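# Rehang the half-fallen T-shirt properly on its hanger

## Task

The T-shirt hangs from its hanger by one shoulder only. Put it back on that same hanger so that: the shirt sits about centred; the hook comes out through the neck opening; each tip of the hanger is inside one shoulder of the shirt; and the shirt covers the outermost third of both hanger arms. At the end, that hanger must hang level and motionless on the rail, about perpendicular to the rail. Every other hanger must still be on the rail. The rack is loose, so it must end upright and close to where it began.

## Robot and tools

ROBOT AND FRAME
There are two 6-joint arms, left_arm and right_arm. Each has a parallel gripper. The arm names do not match the left and right sides of the images.
All positions are in one scene frame, in metres:
- The origin is at table-top height, halfway between the two arms.
- +x points out over the table, +z points up, and left_arm sits on the +y side.
- Calibrated bases: left_arm at (-0.002, +0.358, +0.024), right_arm at (+0.001, -0.241, +0.048). Both are almost unrotated.
In each gripper's frame the fingers point along +z and close along y. end_effector_position is the spot between the pads, about 1 cm short of the fingertips. The reported hand position becomes less accurate at long reach.

JOINTS
In every row and every result list, each arm's joints come in this order: waist, shoulder, elbow, wrist pitch, wrist yaw, wrist roll.
The shoulder's sign is flipped compared with the URDF. Stated ranges in URDF signs:
- waist -2.618..3.054
- shoulder 0.000..3.142, which is -3.142..0.000 in your numbers
- elbow 0.000..3.142
- wrist pitch -1.571..1.571
- wrist yaw -1.571..1.571
- wrist roll -2.094..2.094
The real end stops may differ by up to 0.059 rad either way.

execute_actions(actions, cameras)
- actions is a list of actions, run in order. Each action lasts 15 control steps of 1/30 s (0.5 s).
- An action is a table of 1 to 15 rows, one row per step. If there are fewer rows, the last row is held for the remaining steps.
- A row is 14 numbers, each in [-1, 1], always covering both arms: left_arm's six joint values and its opening, then right_arm's six and its opening.
- Joint values are offsets, not poses. They count from the Joint targets in force when the action starts, not from the previous row. Sending the same offset again moves the joint further.
- Scale for 1.0: 1.202 rad waist, 1.258 rad shoulder, 1.238 rad elbow, 2.073 rad wrist pitch, 2.022 rad wrist yaw and wrist roll.
- Opening is absolute: +1 is fully open, -1 is closed.
- An action asking any joint to go more than 0.059 rad beyond its range is refused for both arms. If the first action fails this check, or any action is malformed, the whole call is rejected.
- An empty list just returns the current state and images.
- cameras: omitted, null or ["all"] gives every camera; [] gives none. An unknown name voids the call.

move(target, speed, blend, opening_speed, blocking, cameras)
- target is one 14-number row laid out as above, or a list of up to 15 such rows that differ only in joint offsets.
- Every row's offsets count from the same current Joint targets, not from the previous row. Openings stay absolute.
- All joints of both arms run in step, so grippers follow curves.
- speed: peak rad/s of the joint with the longest travel, 0.01 to 2, default 0.5. Give one value, or one per target.
- blend: in rad; rounds the corners at intermediate targets.
- opening_speed: at least 0.2 per second on the -1..+1 scale. Without it, the openings are sent at the start.
- blocking=false returns after about 0.5 s while the move continues. Until a result shows the move has ended, call wait or stop before sending more motion.
- The result adds a "move:" line with the ending: done, off_target (at rest but a joint more than 0.035 rad off), moving, held or fault. It may add limits=held, and lists each lagging arm's worst joint and its error.
- A move does not avoid obstacles or the other arm. A faster move, or a target set deeper past a contact, hits or presses harder.

OTHER TOOLS
- wait(seconds): 0 to 10 s; the arms keep their last commands.
- stop(): brakes a running move and needs some room to do so.
- zoom_image(camera, region): region is [x0, y0, x1, y1] in pixels of that camera's latest image, at most 504 by 504.
- read_manual(section): licence texts only.
- finished_scene(scene): ends the scene and cannot be undone. Here scene is 2. The goal must then hold with the robot not touching anything.

CAMERAS
cam_head_left, cam_head_right, cam_high, cam_low, cam_left_wrist and cam_right_wrist, each 672x504.

RESULT LINES
- end_effector_position (m) and end_effector_quat_wxyz for each gripper.
- Joint positions and Joint velocities: per arm, the six joints in order, then the finger-pad gap (0.094 m when fully open).
- Joint targets: where your next offsets count from.
- Tool commands: the current opening commands. To leave a gripper unchanged, resend its present value; a 0 there is a real command.
- grip_measured: the opening on the command scale.
- Joint torques: total drive output including gravity. Positive means toward a larger position number. Joints 1 to 3 wrap at ±28 N m.
- Step readings list joint positions at some steps. HELD marks steps where an arm's command was held back.
- "joint sent to its limit": a joint was driven to its real end. "joint command not followed": the clearance check changed or blocked targets. MOTOR HOT and OVER-TEMPERATURE FAULT report motor heat.

MOTION LIMITS
Each control step keeps every joint target within a lead of its measured angle: 0.202 rad waist, 0.258 shoulder, 0.238 elbow, 0.573 wrist pitch, 0.522 wrist yaw and roll. Targets that would put a gripper more than 100 mm from its measured position are scaled back. Large offsets may therefore need several actions; resend the remainder from the Joint targets. Very small offsets may not start a joint moving.

GRIPPING
Command an opening slightly below grip_measured at first touch for a light hold. About 0.11 below that reading the gripper squeezes at full force, roughly 50 to 62 N per pad. Soft cloth needs a deeper command. To release, command well above grip_measured.

CAUTIONS
- Avoid drops, letting go of swinging parts, fast impacts and heavy pushing, especially against the rack, which can slide or tip.
- Never let the arms collide or press on each other.
- Nothing may fall or be left off the table. Keep the other hangers on the rail.
- Occasional brief tugs on held items or pushes on loose objects can happen.
- Holding loads, staying stretched out or pushing against something heats motors. A fault at 90 °C folds that arm away for good.
- To end a push, command Joint targets back past the measured positions.

Each tool is called by a JSON object that holds its "method" and its "body", one argument or row to a line.

## Session

{"method": "execute_actions", "body": {
  "actions": []
}}

Scene clock: 0.00 s.
left_arm: end_effector_position=(+0.3798, +0.3566, +0.4303) grip_measured=+1.000 end_effector_quat_wxyz=(+0.705, +0.002, +0.709, -0.004) | right_arm: end_effector_position=(+0.3824, -0.2357, +0.4538) grip_measured=+1.000 end_effector_quat_wxyz=(+0.705, -0.004, +0.709, +0.002)
Joint names: [waist, shoulder, elbow, wrist pitch, wrist yaw, wrist roll]
Joint positions: left_arm=[0 -1.047 1.047 -0.006 0.004 -0.003 0.094] | right_arm=[0 -1.047 1.047 -0.005 0.005 -0.003 0.094]
Joint velocities: left_arm=[-0.012 -0.002 -0.012 0.007 -0.022 0.081 0] | right_arm=[0.007 -0.012 -0.022 -0.022 -0.007 0.022 0]
Joint torques (N m): no reading
Motor temperatures (°C): left_arm=[29 33 34 34 28 25 28] | right_arm=[26 31 31 32 29 29 28]
Heat: left arm: 34 °C; right arm: 32 °C.
Joint targets: left_arm=[0.000 -1.042 1.051 -0.011 0.000 0.001] | right_arm=[0.000 -1.038 1.062 0.008 0.000 0.001]
Tool commands: left_gripper/opening=+1.0 right_gripper/opening=+1.0

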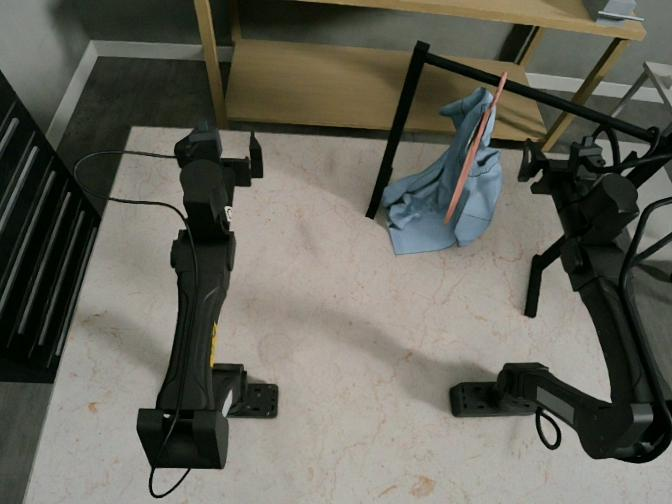

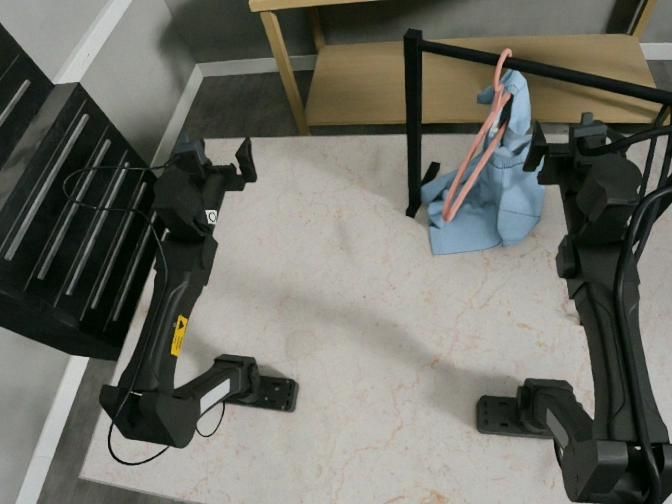

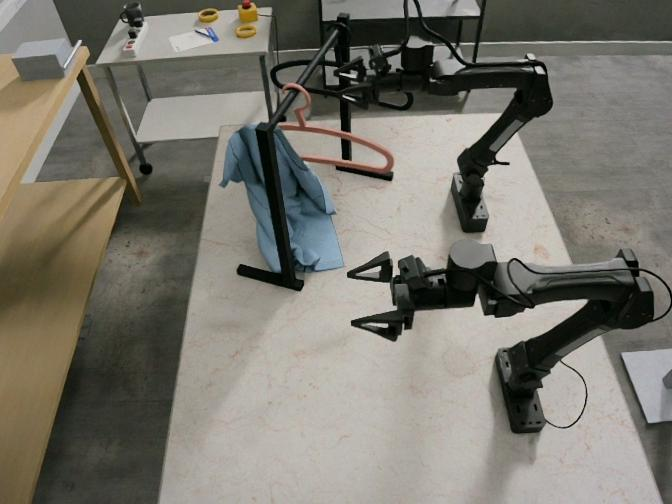

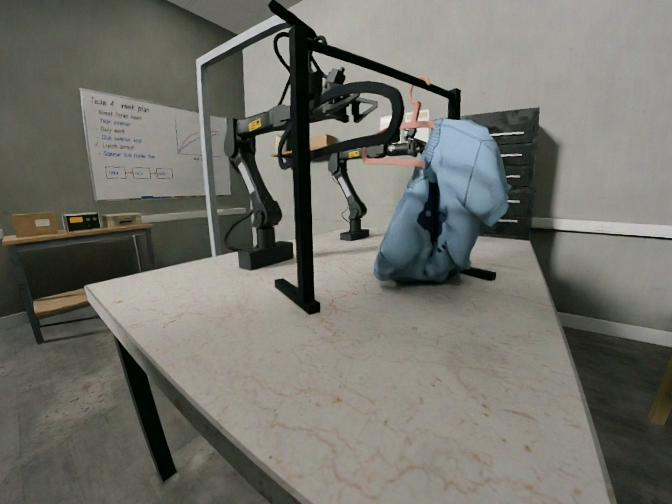

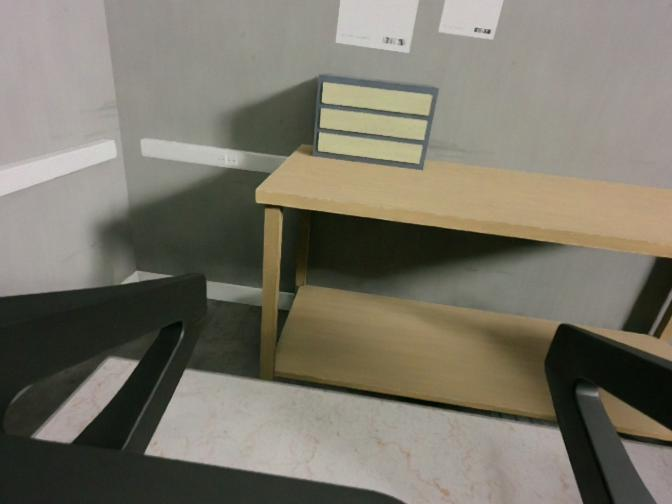

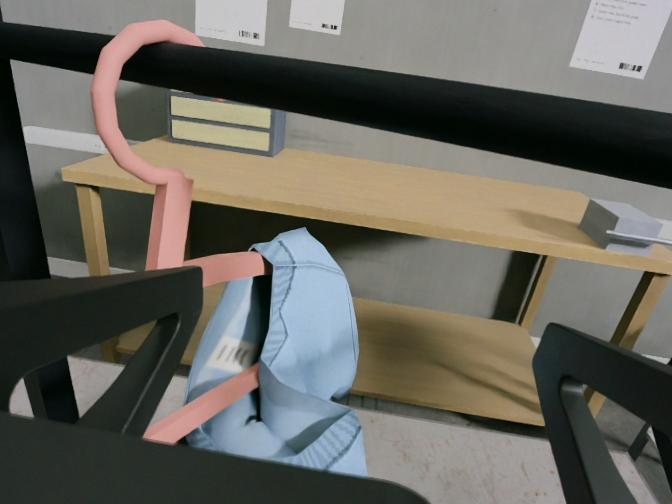

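{"method": "zoom_image", "body": {
  "camera": "cam_high",
  "region": [200, 0, 452, 300]
}}

{"method": "zoom_image", "body": {
  "camera": "cam_head_right",
  "region": [390, 20, 672, 270]
}}

{"method": "zoom_image", "body": {
  "camera": "cam_head_left",
  "region": [350, 30, 672, 270]
}}

{"method": "zoom_image", "body": {
  "camera": "cam_low",
  "region": [250, 0, 542, 320]
}}

{"method": "zoom_image", "body": {
  "camera": "cam_right_wrist",
  "region": [100, 180, 500, 504]
}}

Scaled by 1.680 from the camera's 672x504 image, which has a finer 960x720 frame.

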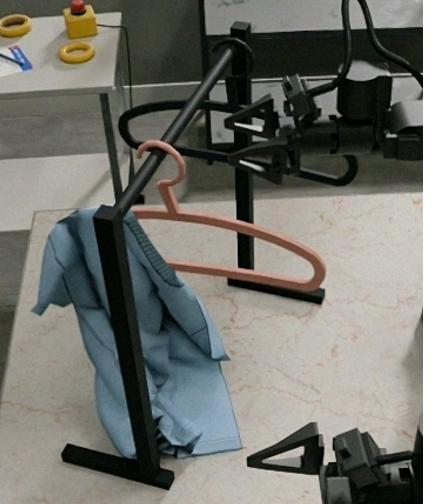

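Scaled by 1.787 from the camera's 672x504 image, which has a finer 960x720 frame.

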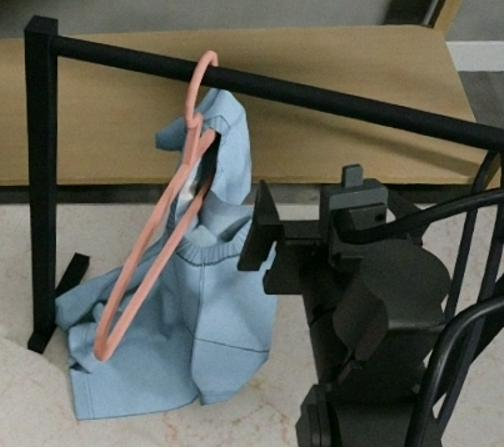

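Scaled by 1.565 from the camera's 672x504 image, which has a finer 960x720 frame.

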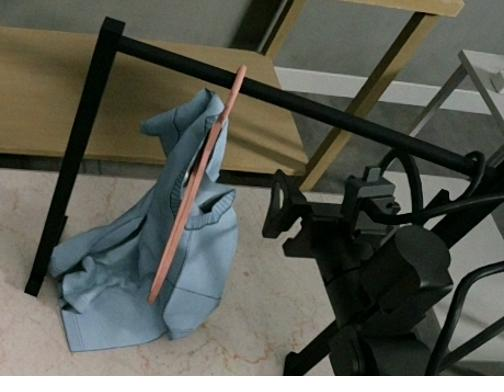

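Scaled by 1.575 from the camera's 672x504 image, which has a finer 960x720 frame.

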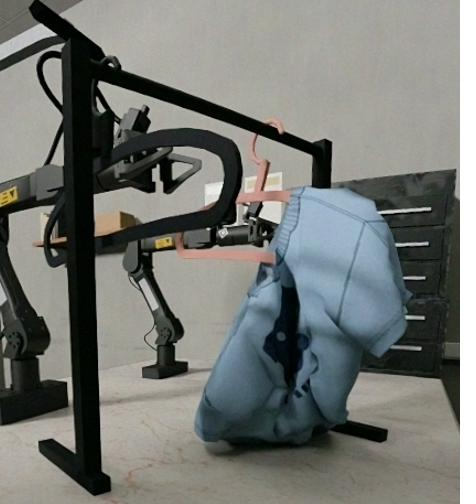

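Scaled by 1.260 from the camera's 672x504 image, which has a finer 960x720 frame.

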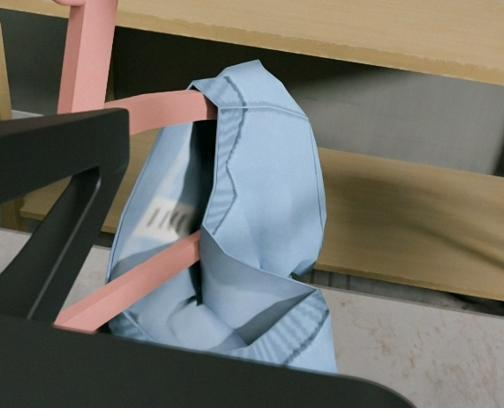

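{"method": "move", "body": {
  "target": [0,0.19,0.2,-0.4,0.3,0,1, 0,0.19,0.2,-0.4,0,0,1]
}}

Scene clock: 4.10 s.
left_arm: end_effector_position=(+0.2346, +0.2590, +0.4272) grip_measured=+1.000 end_effector_quat_wxyz=(+0.556, +0.169, +0.778, -0.238) | right_arm: end_effector_position=(+0.2640, -0.2372, +0.4421) grip_measured=+1.000 end_effector_quat_wxyz=(+0.583, -0.005, +0.812, +0.001)
Joint names: [waist, shoulder, elbow, wrist pitch, wrist yaw, wrist roll]
Joint positions: left_arm=[0 -0.809 1.275 -0.794 0.589 -0.003 0.094] | right_arm=[0 -0.804 1.276 -0.799 0.005 -0.003 0.094]
Joint velocities: left_arm=[-0.002 -0.012 0.012 0.022 0.022 -0.037 0] | right_arm=[-0.007 -0.002 0.007 -0.066 -0.081 -0.037 0]
Joint torques (N m): left_arm=[-0.06 -0.55 9.62 1.41 0.24 0.04] | right_arm=[-0.06 -0.79 7.86 1.1 0.01 -0.03]
Motor temperatures (°C): left_arm=[29 33 34 35 28 25 28] | right_arm=[26 31 31 33 29 29 28]
Heat: left arm: 35 °C; right arm: 33 °C.
Joint targets: left_arm=[0.000 -0.803 1.298 -0.840 0.607 0.001] | right_arm=[0.000 -0.799 1.310 -0.821 0.000 0.001]
move: off_target (left_arm); left_arm: the wrist pitch is farthest, 0.046 rad from its target

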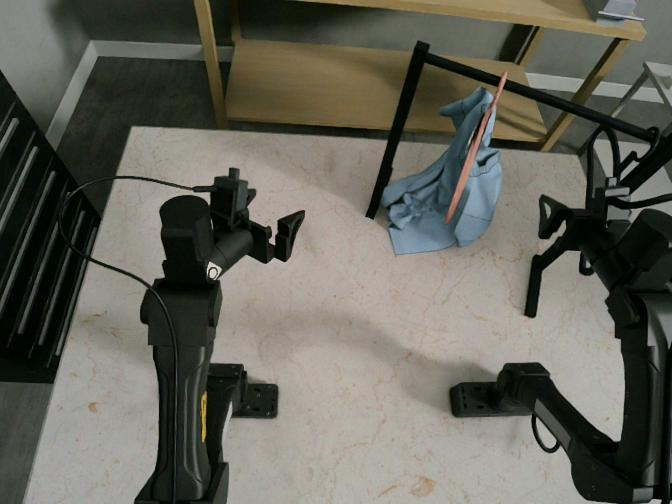

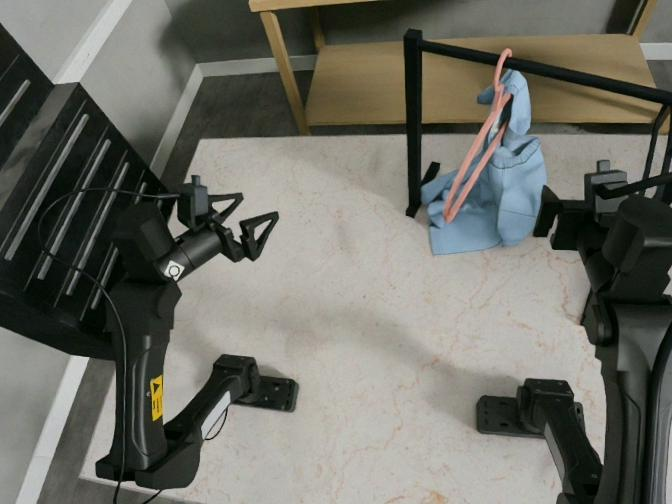

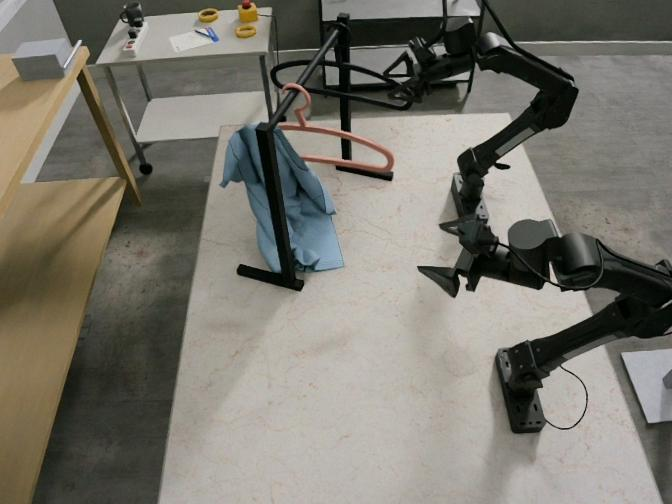

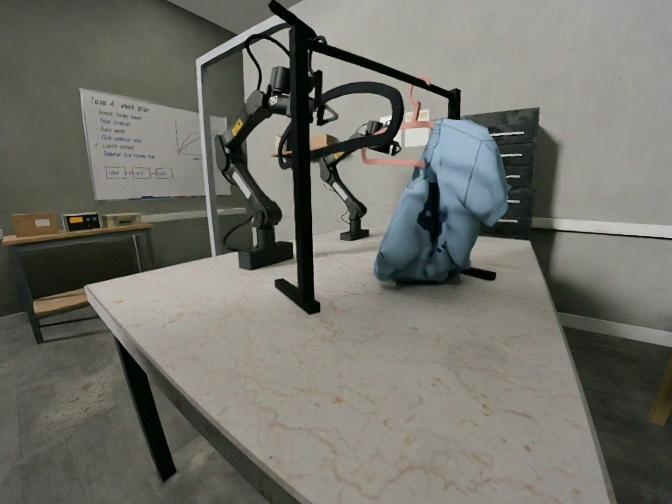

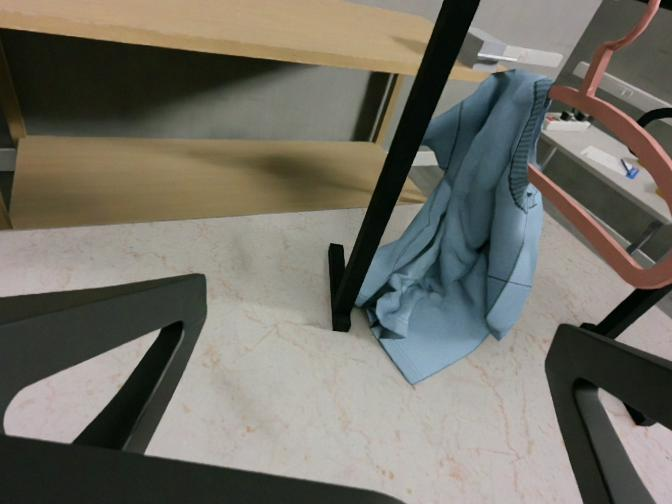

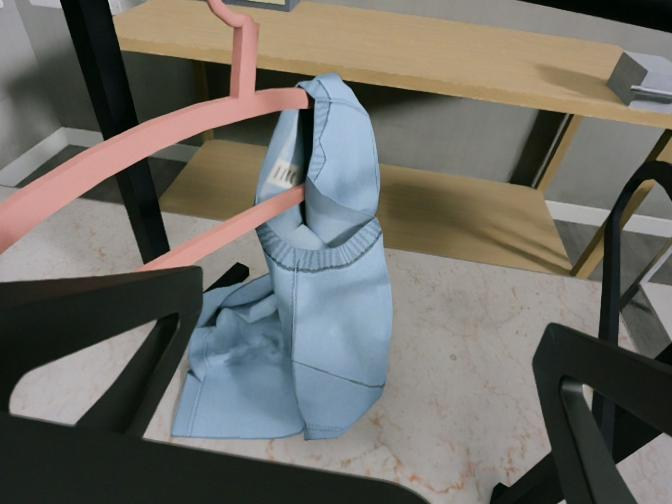

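{"method": "move", "body": {
  "target": [0,0,0,0,0,0,1, 0.037,-0.459,0.457,-0.224,0,0,1]
}}

{"method": "zoom_image", "body": {
  "camera": "cam_right_wrist",
  "region": [160, 0, 600, 400]
}}

{"method": "zoom_image", "body": {
  "camera": "cam_left_wrist",
  "region": [340, 0, 672, 400]
}}

Scene clock: 8.70 s.
left_arm: end_effector_position=(+0.2344, +0.2590, +0.4269) grip_measured=+1.000 end_effector_quat_wxyz=(+0.555, +0.169, +0.779, -0.238) | right_arm: end_effector_position=(+0.3344, -0.2232, +0.4095) grip_measured=+1.000 end_effector_quat_wxyz=(+0.374, -0.025, +0.927, +0.007)
Joint names: [waist, shoulder, elbow, wrist pitch, wrist yaw, wrist roll]
Joint positions: left_arm=[0 -0.809 1.275 -0.796 0.589 -0.003 0.094] | right_arm=[0.039 -1.377 1.839 -1.266 0.005 -0.003 0.094]
Joint velocities: left_arm=[0.007 -0.002 0.002 -0.051 -0.007 -0.037 0] | right_arm=[-0.012 0.002 -0.012 -0.022 -0.051 0.022 0]
Joint torques (N m): left_arm=[0.1 -0.49 9.72 1.38 0.28 0] | right_arm=[0.39 3.58 7.88 0.87 0 -0.03]
Motor temperatures (°C): left_arm=[29 33 35 36 28 25 27] | right_arm=[26 31 31 34 29 29 28]
Heat: left arm: 36 °C; right arm: 34 °C.
Joint targets: left_arm=[0.000 -0.803 1.298 -0.840 0.607 0.001] | right_arm=[0.045 -1.377 1.875 -1.285 0.000 0.001]
move: off_target (left_arm, right_arm); left_arm: the wrist pitch is farthest, 0.044 rad from its target; right_arm: the elbow is farthest, 0.037 rad from its target

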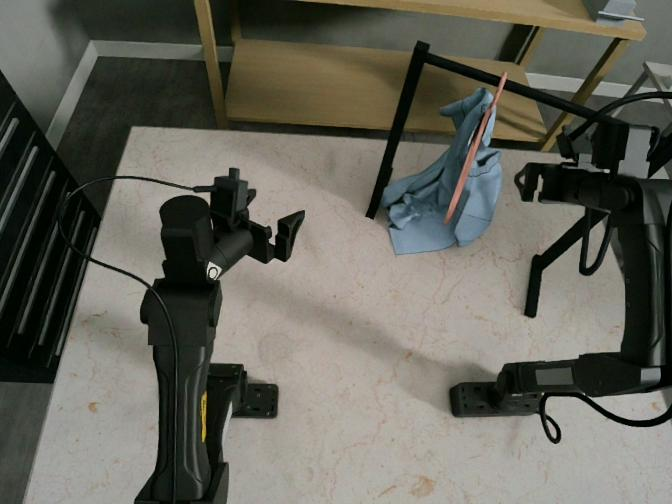

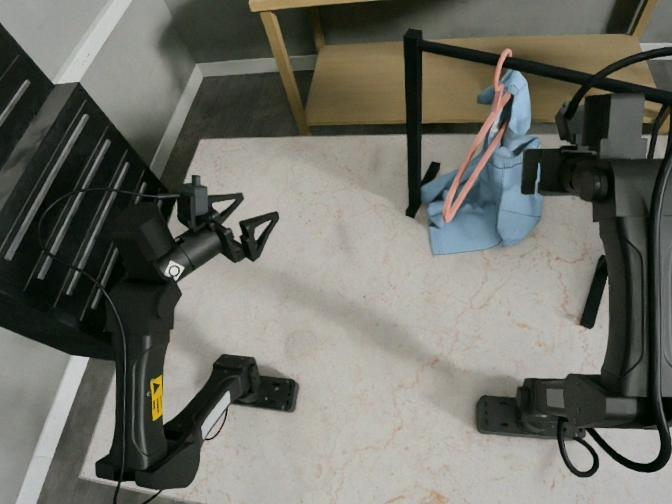

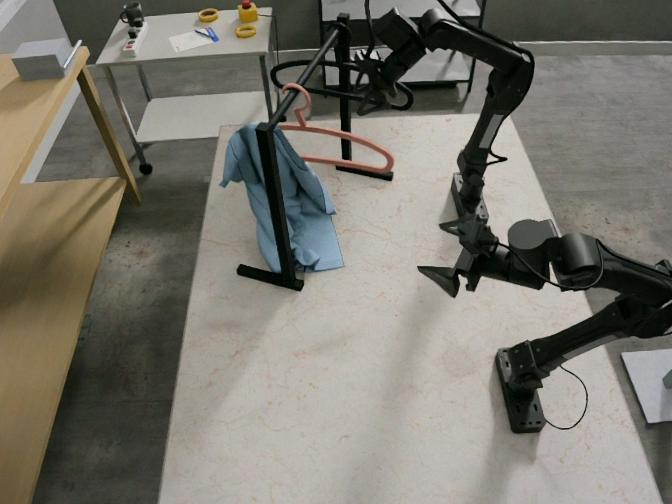

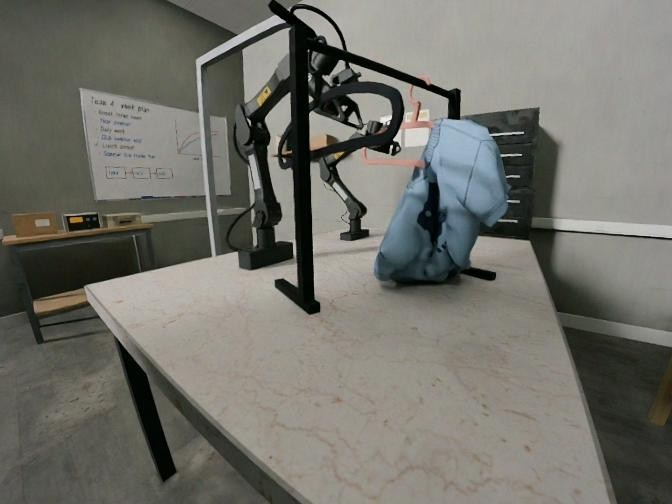

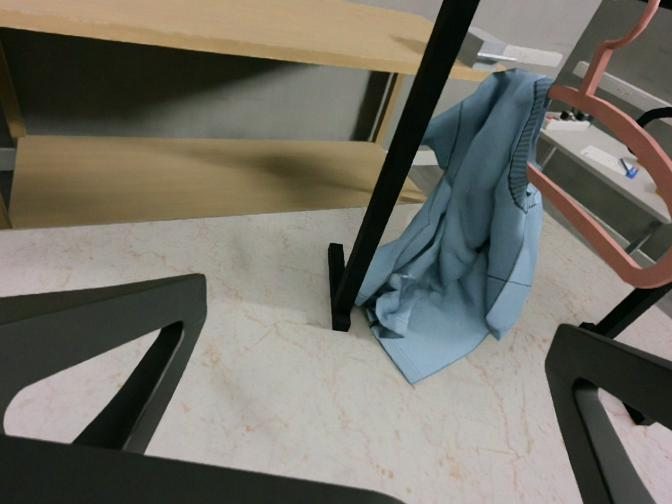

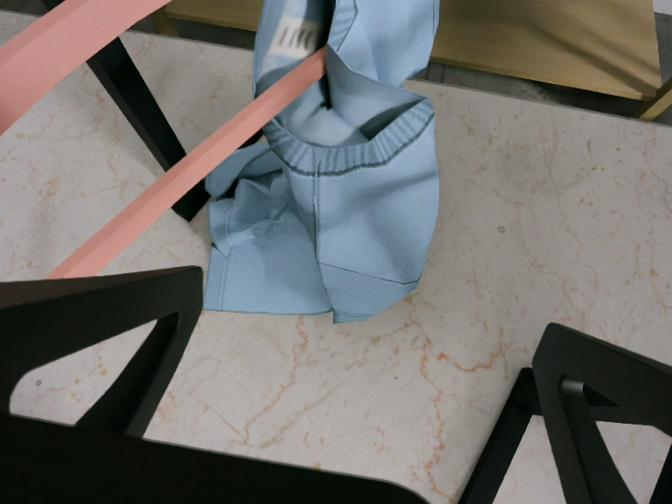

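Scaled by 1.145 from the camera's 672x504 image, which has a finer 960x720 frame.

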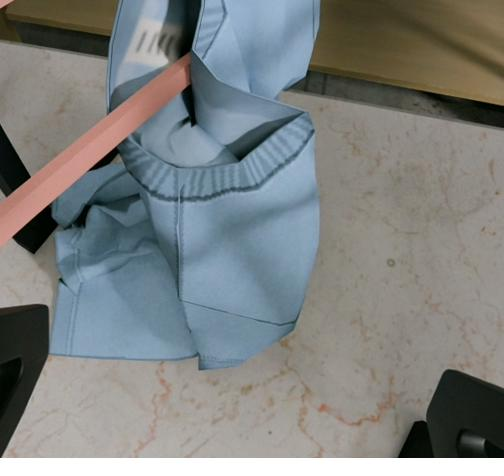

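Scaled by 1.260 from the camera's 672x504 image, which has a finer 960x720 frame.

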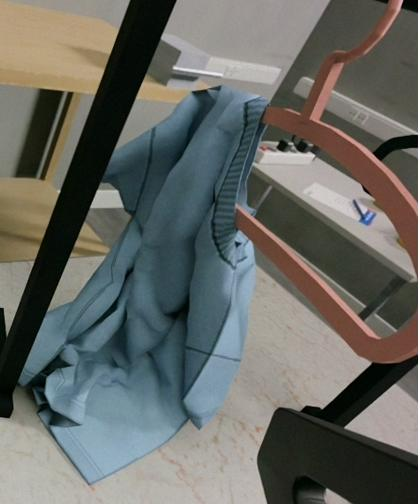

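{"method": "move", "body": {
  "target": [0,0,0,0,0,0,1, -0.176,-0.191,-0.223,0.207,-0.247,0.777,-0.15]
}}

{"method": "zoom_image", "body": {
  "camera": "cam_right_wrist",
  "region": [100, 0, 600, 500]
}}

{"method": "zoom_image", "body": {
  "camera": "cam_head_right",
  "region": [390, 20, 672, 270]
}}

Scene clock: 16.77 s.
left_arm: end_effector_position=(+0.2344, +0.2590, +0.4269) grip_measured=+1.000 end_effector_quat_wxyz=(+0.555, +0.169, +0.779, -0.238) | right_arm: end_effector_position=(+0.4270, -0.2202, +0.3139) grip_measured=-0.148 end_effector_quat_wxyz=(+0.099, +0.642, +0.657, +0.382)
Joint names: [waist, shoulder, elbow, wrist pitch, wrist yaw, wrist roll]
Joint positions: left_arm=[0 -0.809 1.275 -0.796 0.589 -0.003 0.094] | right_arm=[-0.163 -1.609 1.612 -0.894 -0.483 1.571 0.04]
Joint velocities: left_arm=[-0.012 -0.007 -0.012 0.037 -0.051 -0.007 0] | right_arm=[0.007 0.022 -0.012 -0.022 0.022 0.007 0]
Joint torques (N m): left_arm=[-0.13 -0.47 9.65 1.38 0.28 0.01] | right_arm=[-0.38 6.41 5.35 1.23 -0.31 0.04]
Motor temperatures (°C): left_arm=[29 33 35 36 28 25 27] | right_arm=[26 31 31 34 29 29 28]
Heat: left arm: 36 °C; right arm: 34 °C.
Joint targets: left_arm=[0.000 -0.803 1.298 -0.840 0.607 0.001] | right_arm=[-0.167 -1.617 1.600 -0.856 -0.499 1.572]
move: off_target (left_arm, right_arm); left_arm: the wrist pitch is farthest, 0.044 rad from its target; right_arm: the wrist pitch is farthest, 0.038 rad from its target

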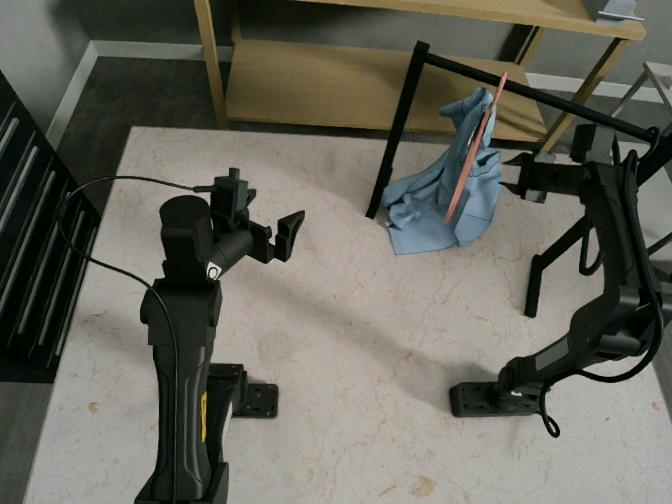

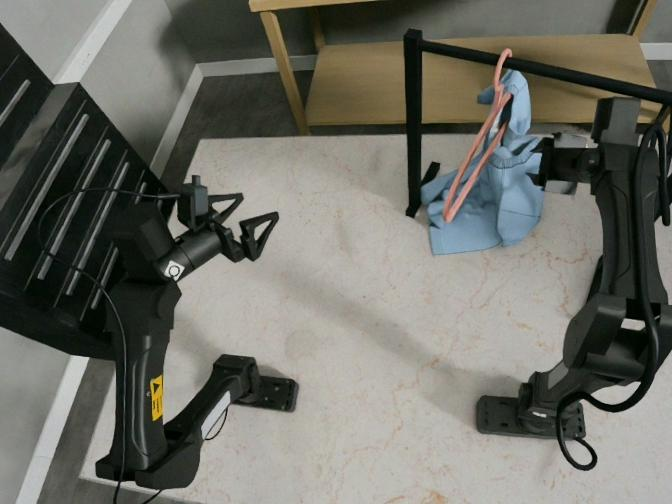

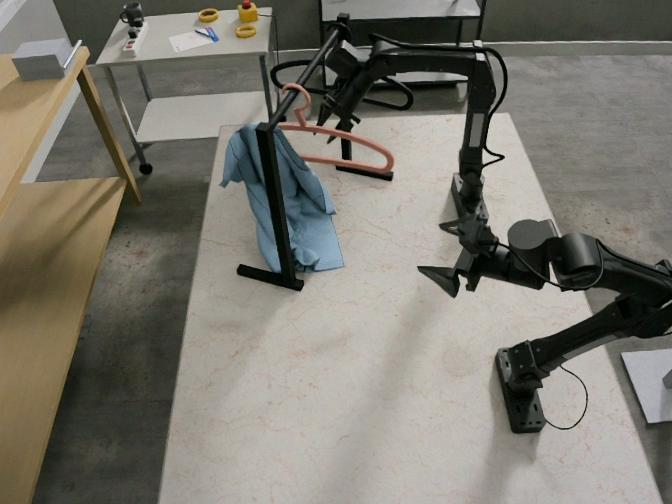

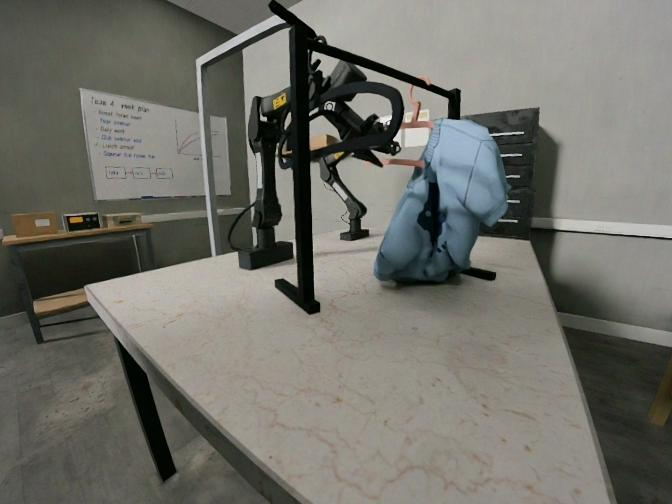

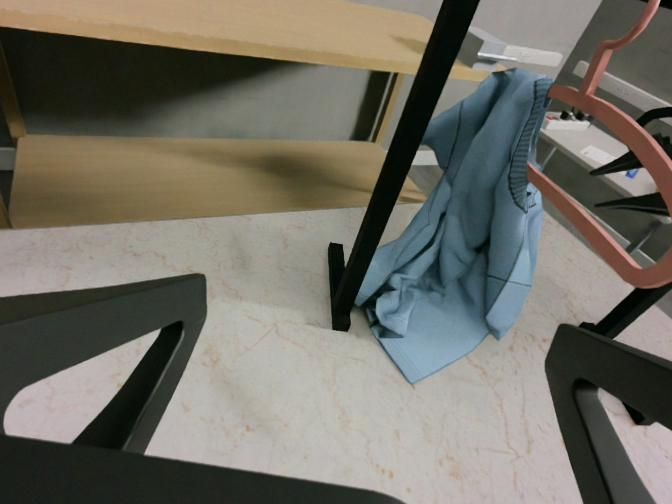

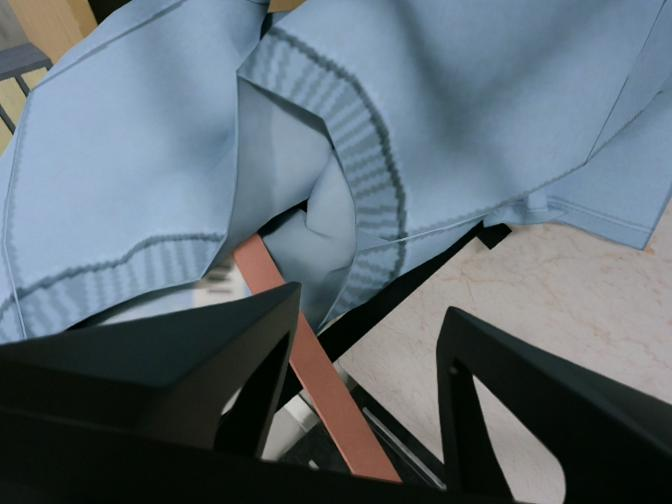

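Scaled by 1.008 from the camera's 672x504 image, which has a finer 960x720 frame.

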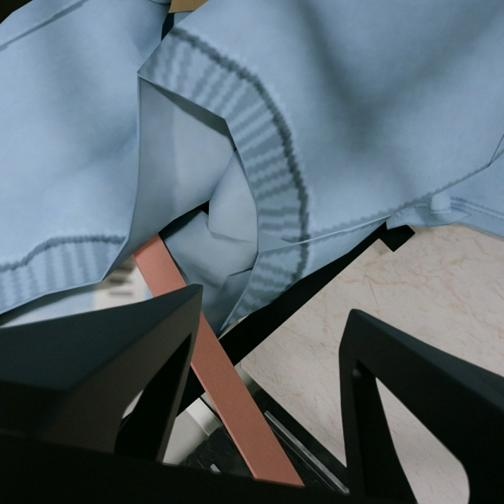

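Scaled by 1.787 from the camera's 672x504 image, which has a finer 960x720 frame.

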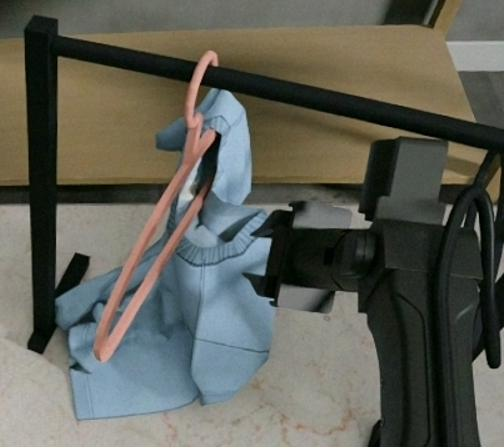

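{"method": "move", "body": {
  "target": [0,0,0,0,0,0,1, 0.035,-0.089,0.005,0.051,0,0,-0.1],
  "speed": 0.2
}}

{"method": "zoom_image", "body": {
  "camera": "cam_right_wrist",
  "region": [100, 0, 600, 500]
}}

Scene clock: 20.63 s.
left_arm: end_effector_position=(+0.2344, +0.2590, +0.4269) grip_measured=+1.000 end_effector_quat_wxyz=(+0.555, +0.169, +0.779, -0.238) | right_arm: end_effector_position=(+0.4595, -0.2098, +0.2822) grip_measured=-0.102 end_effector_quat_wxyz=(+0.089, +0.632, +0.668, +0.382)
Joint names: [waist, shoulder, elbow, wrist pitch, wrist yaw, wrist roll]
Joint positions: left_arm=[0 -0.809 1.275 -0.796 0.589 -0.003 0.094] | right_arm=[-0.129 -1.722 1.612 -0.788 -0.484 1.571 0.042]
Joint velocities: left_arm=[-0.002 0.012 -0.002 0.007 0.022 -0.022 0] | right_arm=[-0.002 -0.012 -0.002 -0.022 0.007 0.081 -0.001]
Joint torques (N m): left_arm=[-0.24 -0.42 9.59 1.37 0.2 0.01] | right_arm=[0.31 7.73 5.87 1.23 -0.29 0.02]
Motor temperatures (°C): left_arm=[29 33 35 36 28 25 27] | right_arm=[26 31 31 34 29 29 28]
Heat: left arm: 36 °C; right arm: 34 °C.
Joint targets: left_arm=[0.000 -0.803 1.298 -0.840 0.607 0.001] | right_arm=[-0.125 -1.729 1.606 -0.751 -0.499 1.572]
move: off_target (left_arm, right_arm); left_arm: the wrist pitch is farthest, 0.044 rad from its target; right_arm: the wrist pitch is farthest, 0.037 rad from its target

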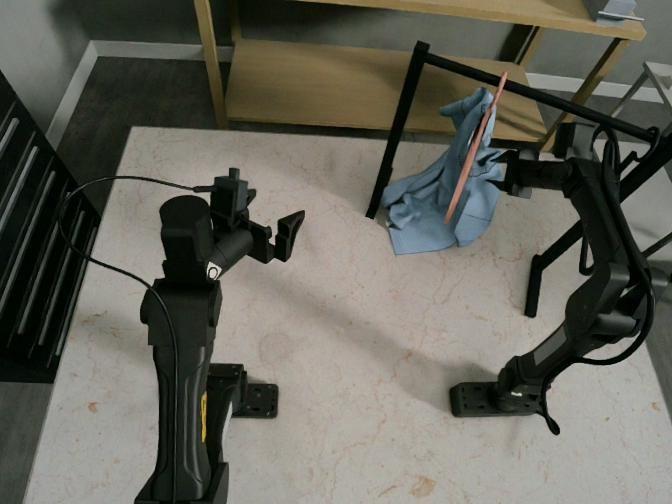

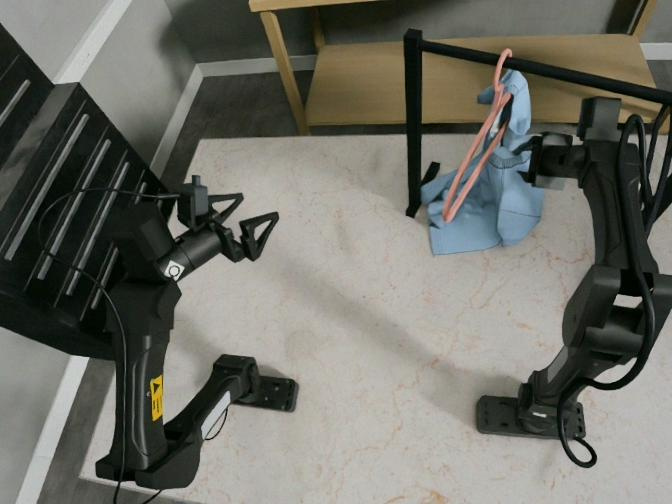

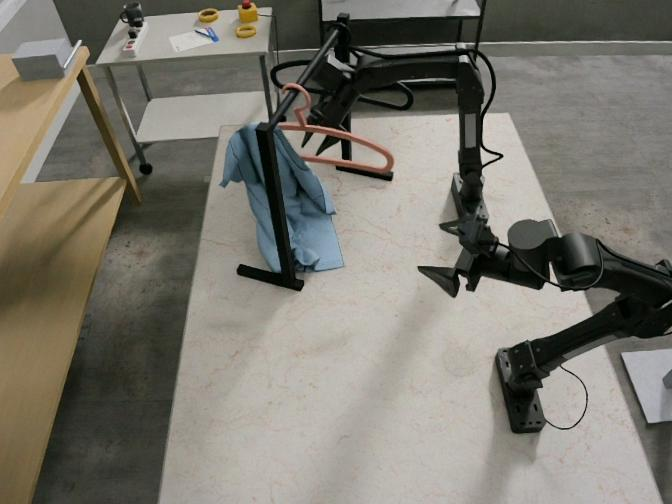

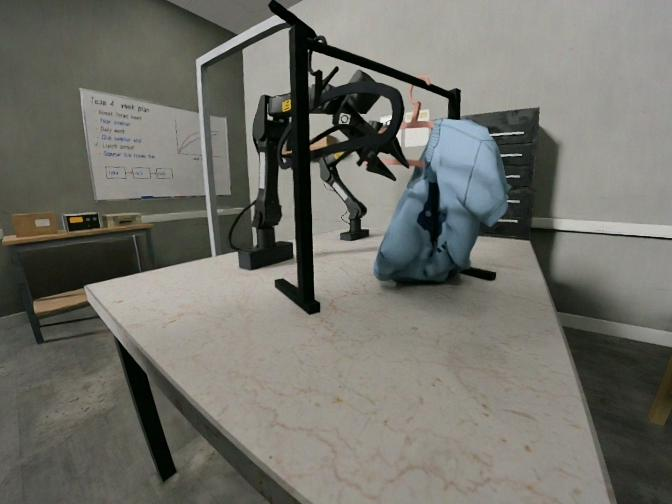

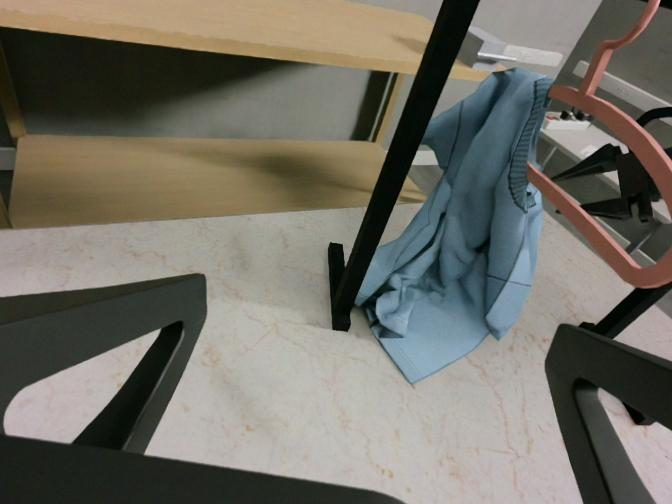

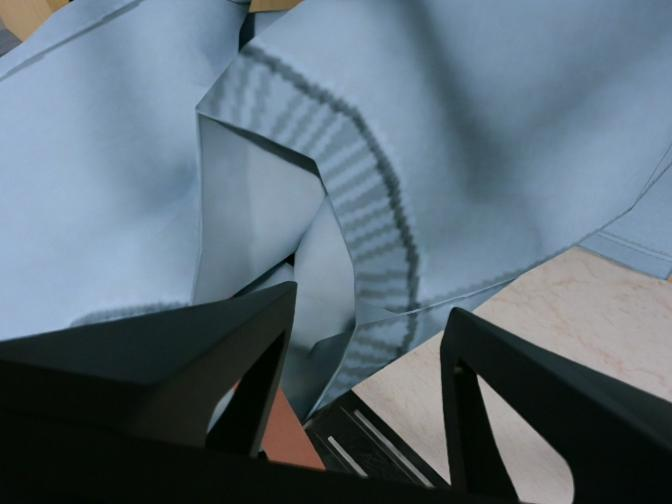

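Scaled by 1.008 from the camera's 672x504 image, which has a finer 960x720 frame.

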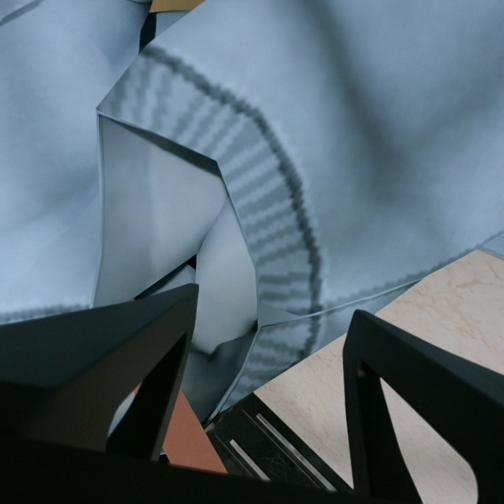

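{"method": "move", "body": {
  "target": [0,0,0,0,0,0,1, 0.0145,-0.036,0.002,0.021,0,0,-0.1],
  "speed": 0.2
}}

{"method": "zoom_image", "body": {
  "camera": "cam_right_wrist",
  "region": [100, 0, 600, 500]
}}

Scene clock: 21.87 s.
left_arm: end_effector_position=(+0.2343, +0.2590, +0.4266) grip_measured=+1.000 end_effector_quat_wxyz=(+0.555, +0.169, +0.779, -0.238) | right_arm: end_effector_position=(+0.4714, -0.2030, +0.2698) grip_measured=-0.102 end_effector_quat_wxyz=(+0.087, +0.626, +0.674, +0.384)
Joint names: [waist, shoulder, elbow, wrist pitch, wrist yaw, wrist roll]
Joint positions: left_arm=[0 -0.809 1.275 -0.797 0.589 -0.003 0.094] | right_arm=[-0.112 -1.764 1.612 -0.743 -0.484 1.571 0.042]
Joint velocities: left_arm=[-0.002 0.007 -0.007 -0.022 0.037 -0.007 0] | right_arm=[-0.007 -0.012 -0.007 0.022 0.022 -0.051 0]
Joint torques (N m): left_arm=[-0.01 -0.55 9.58 1.4 0.23 0.04] | right_arm=[0.29 7.97 6.08 1.22 -0.29 0.01]
Motor temperatures (°C): left_arm=[29 33 35 36 28 25 27] | right_arm=[26 31 32 35 29 29 28]
Heat: left arm: 36 °C; right arm: 35 °C.
Joint targets: left_arm=[0.000 -0.803 1.298 -0.840 0.607 0.001] | right_arm=[-0.108 -1.774 1.608 -0.707 -0.499 1.572]
move: off_target (left_arm, right_arm); left_arm: the wrist pitch is farthest, 0.043 rad from its target; right_arm: the wrist pitch is farthest, 0.036 rad from its target

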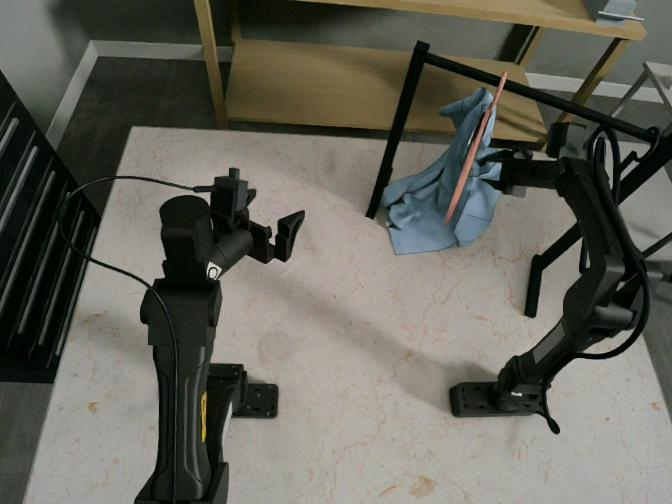

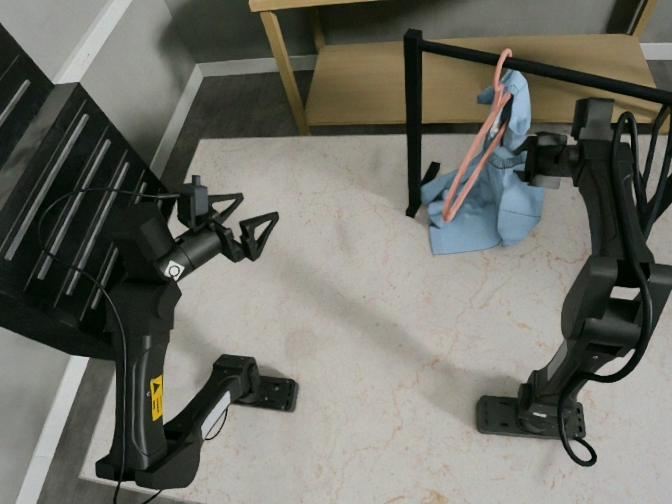

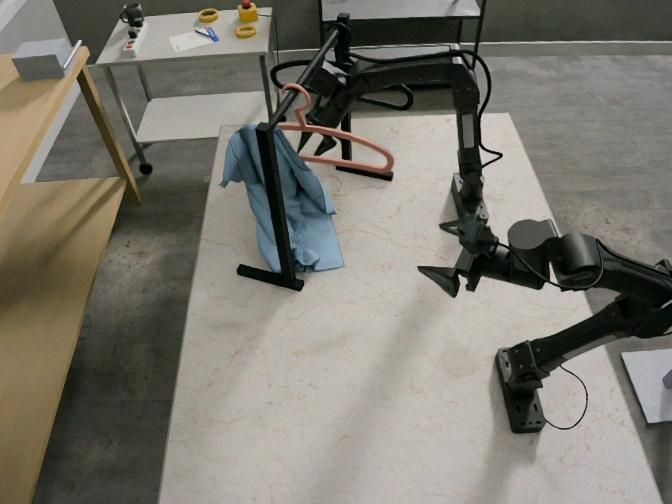

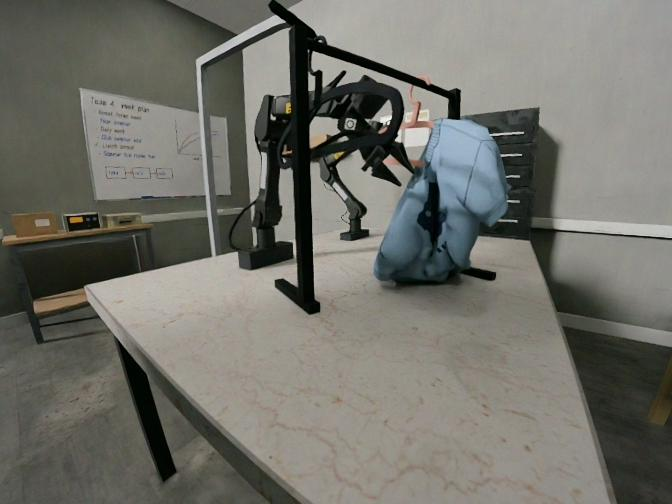

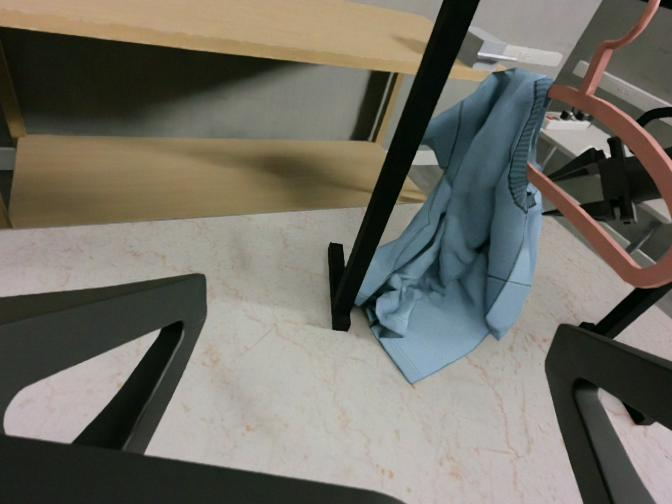

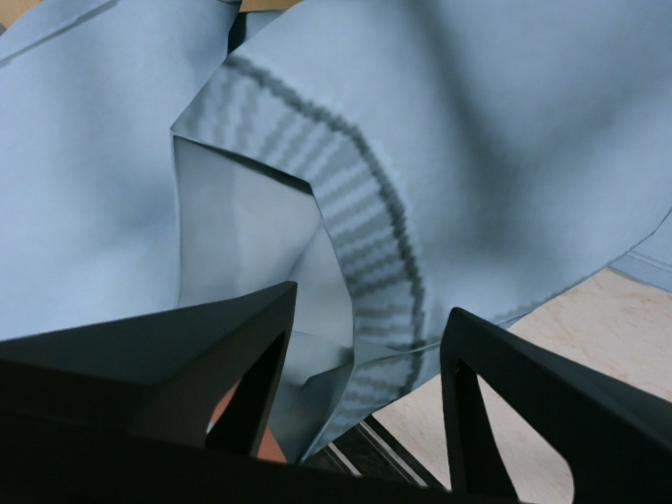

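Scaled by 1.008 from the camera's 672x504 image, which has a finer 960x720 frame.

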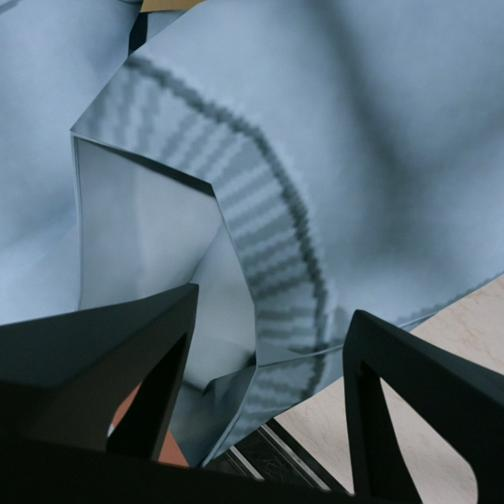

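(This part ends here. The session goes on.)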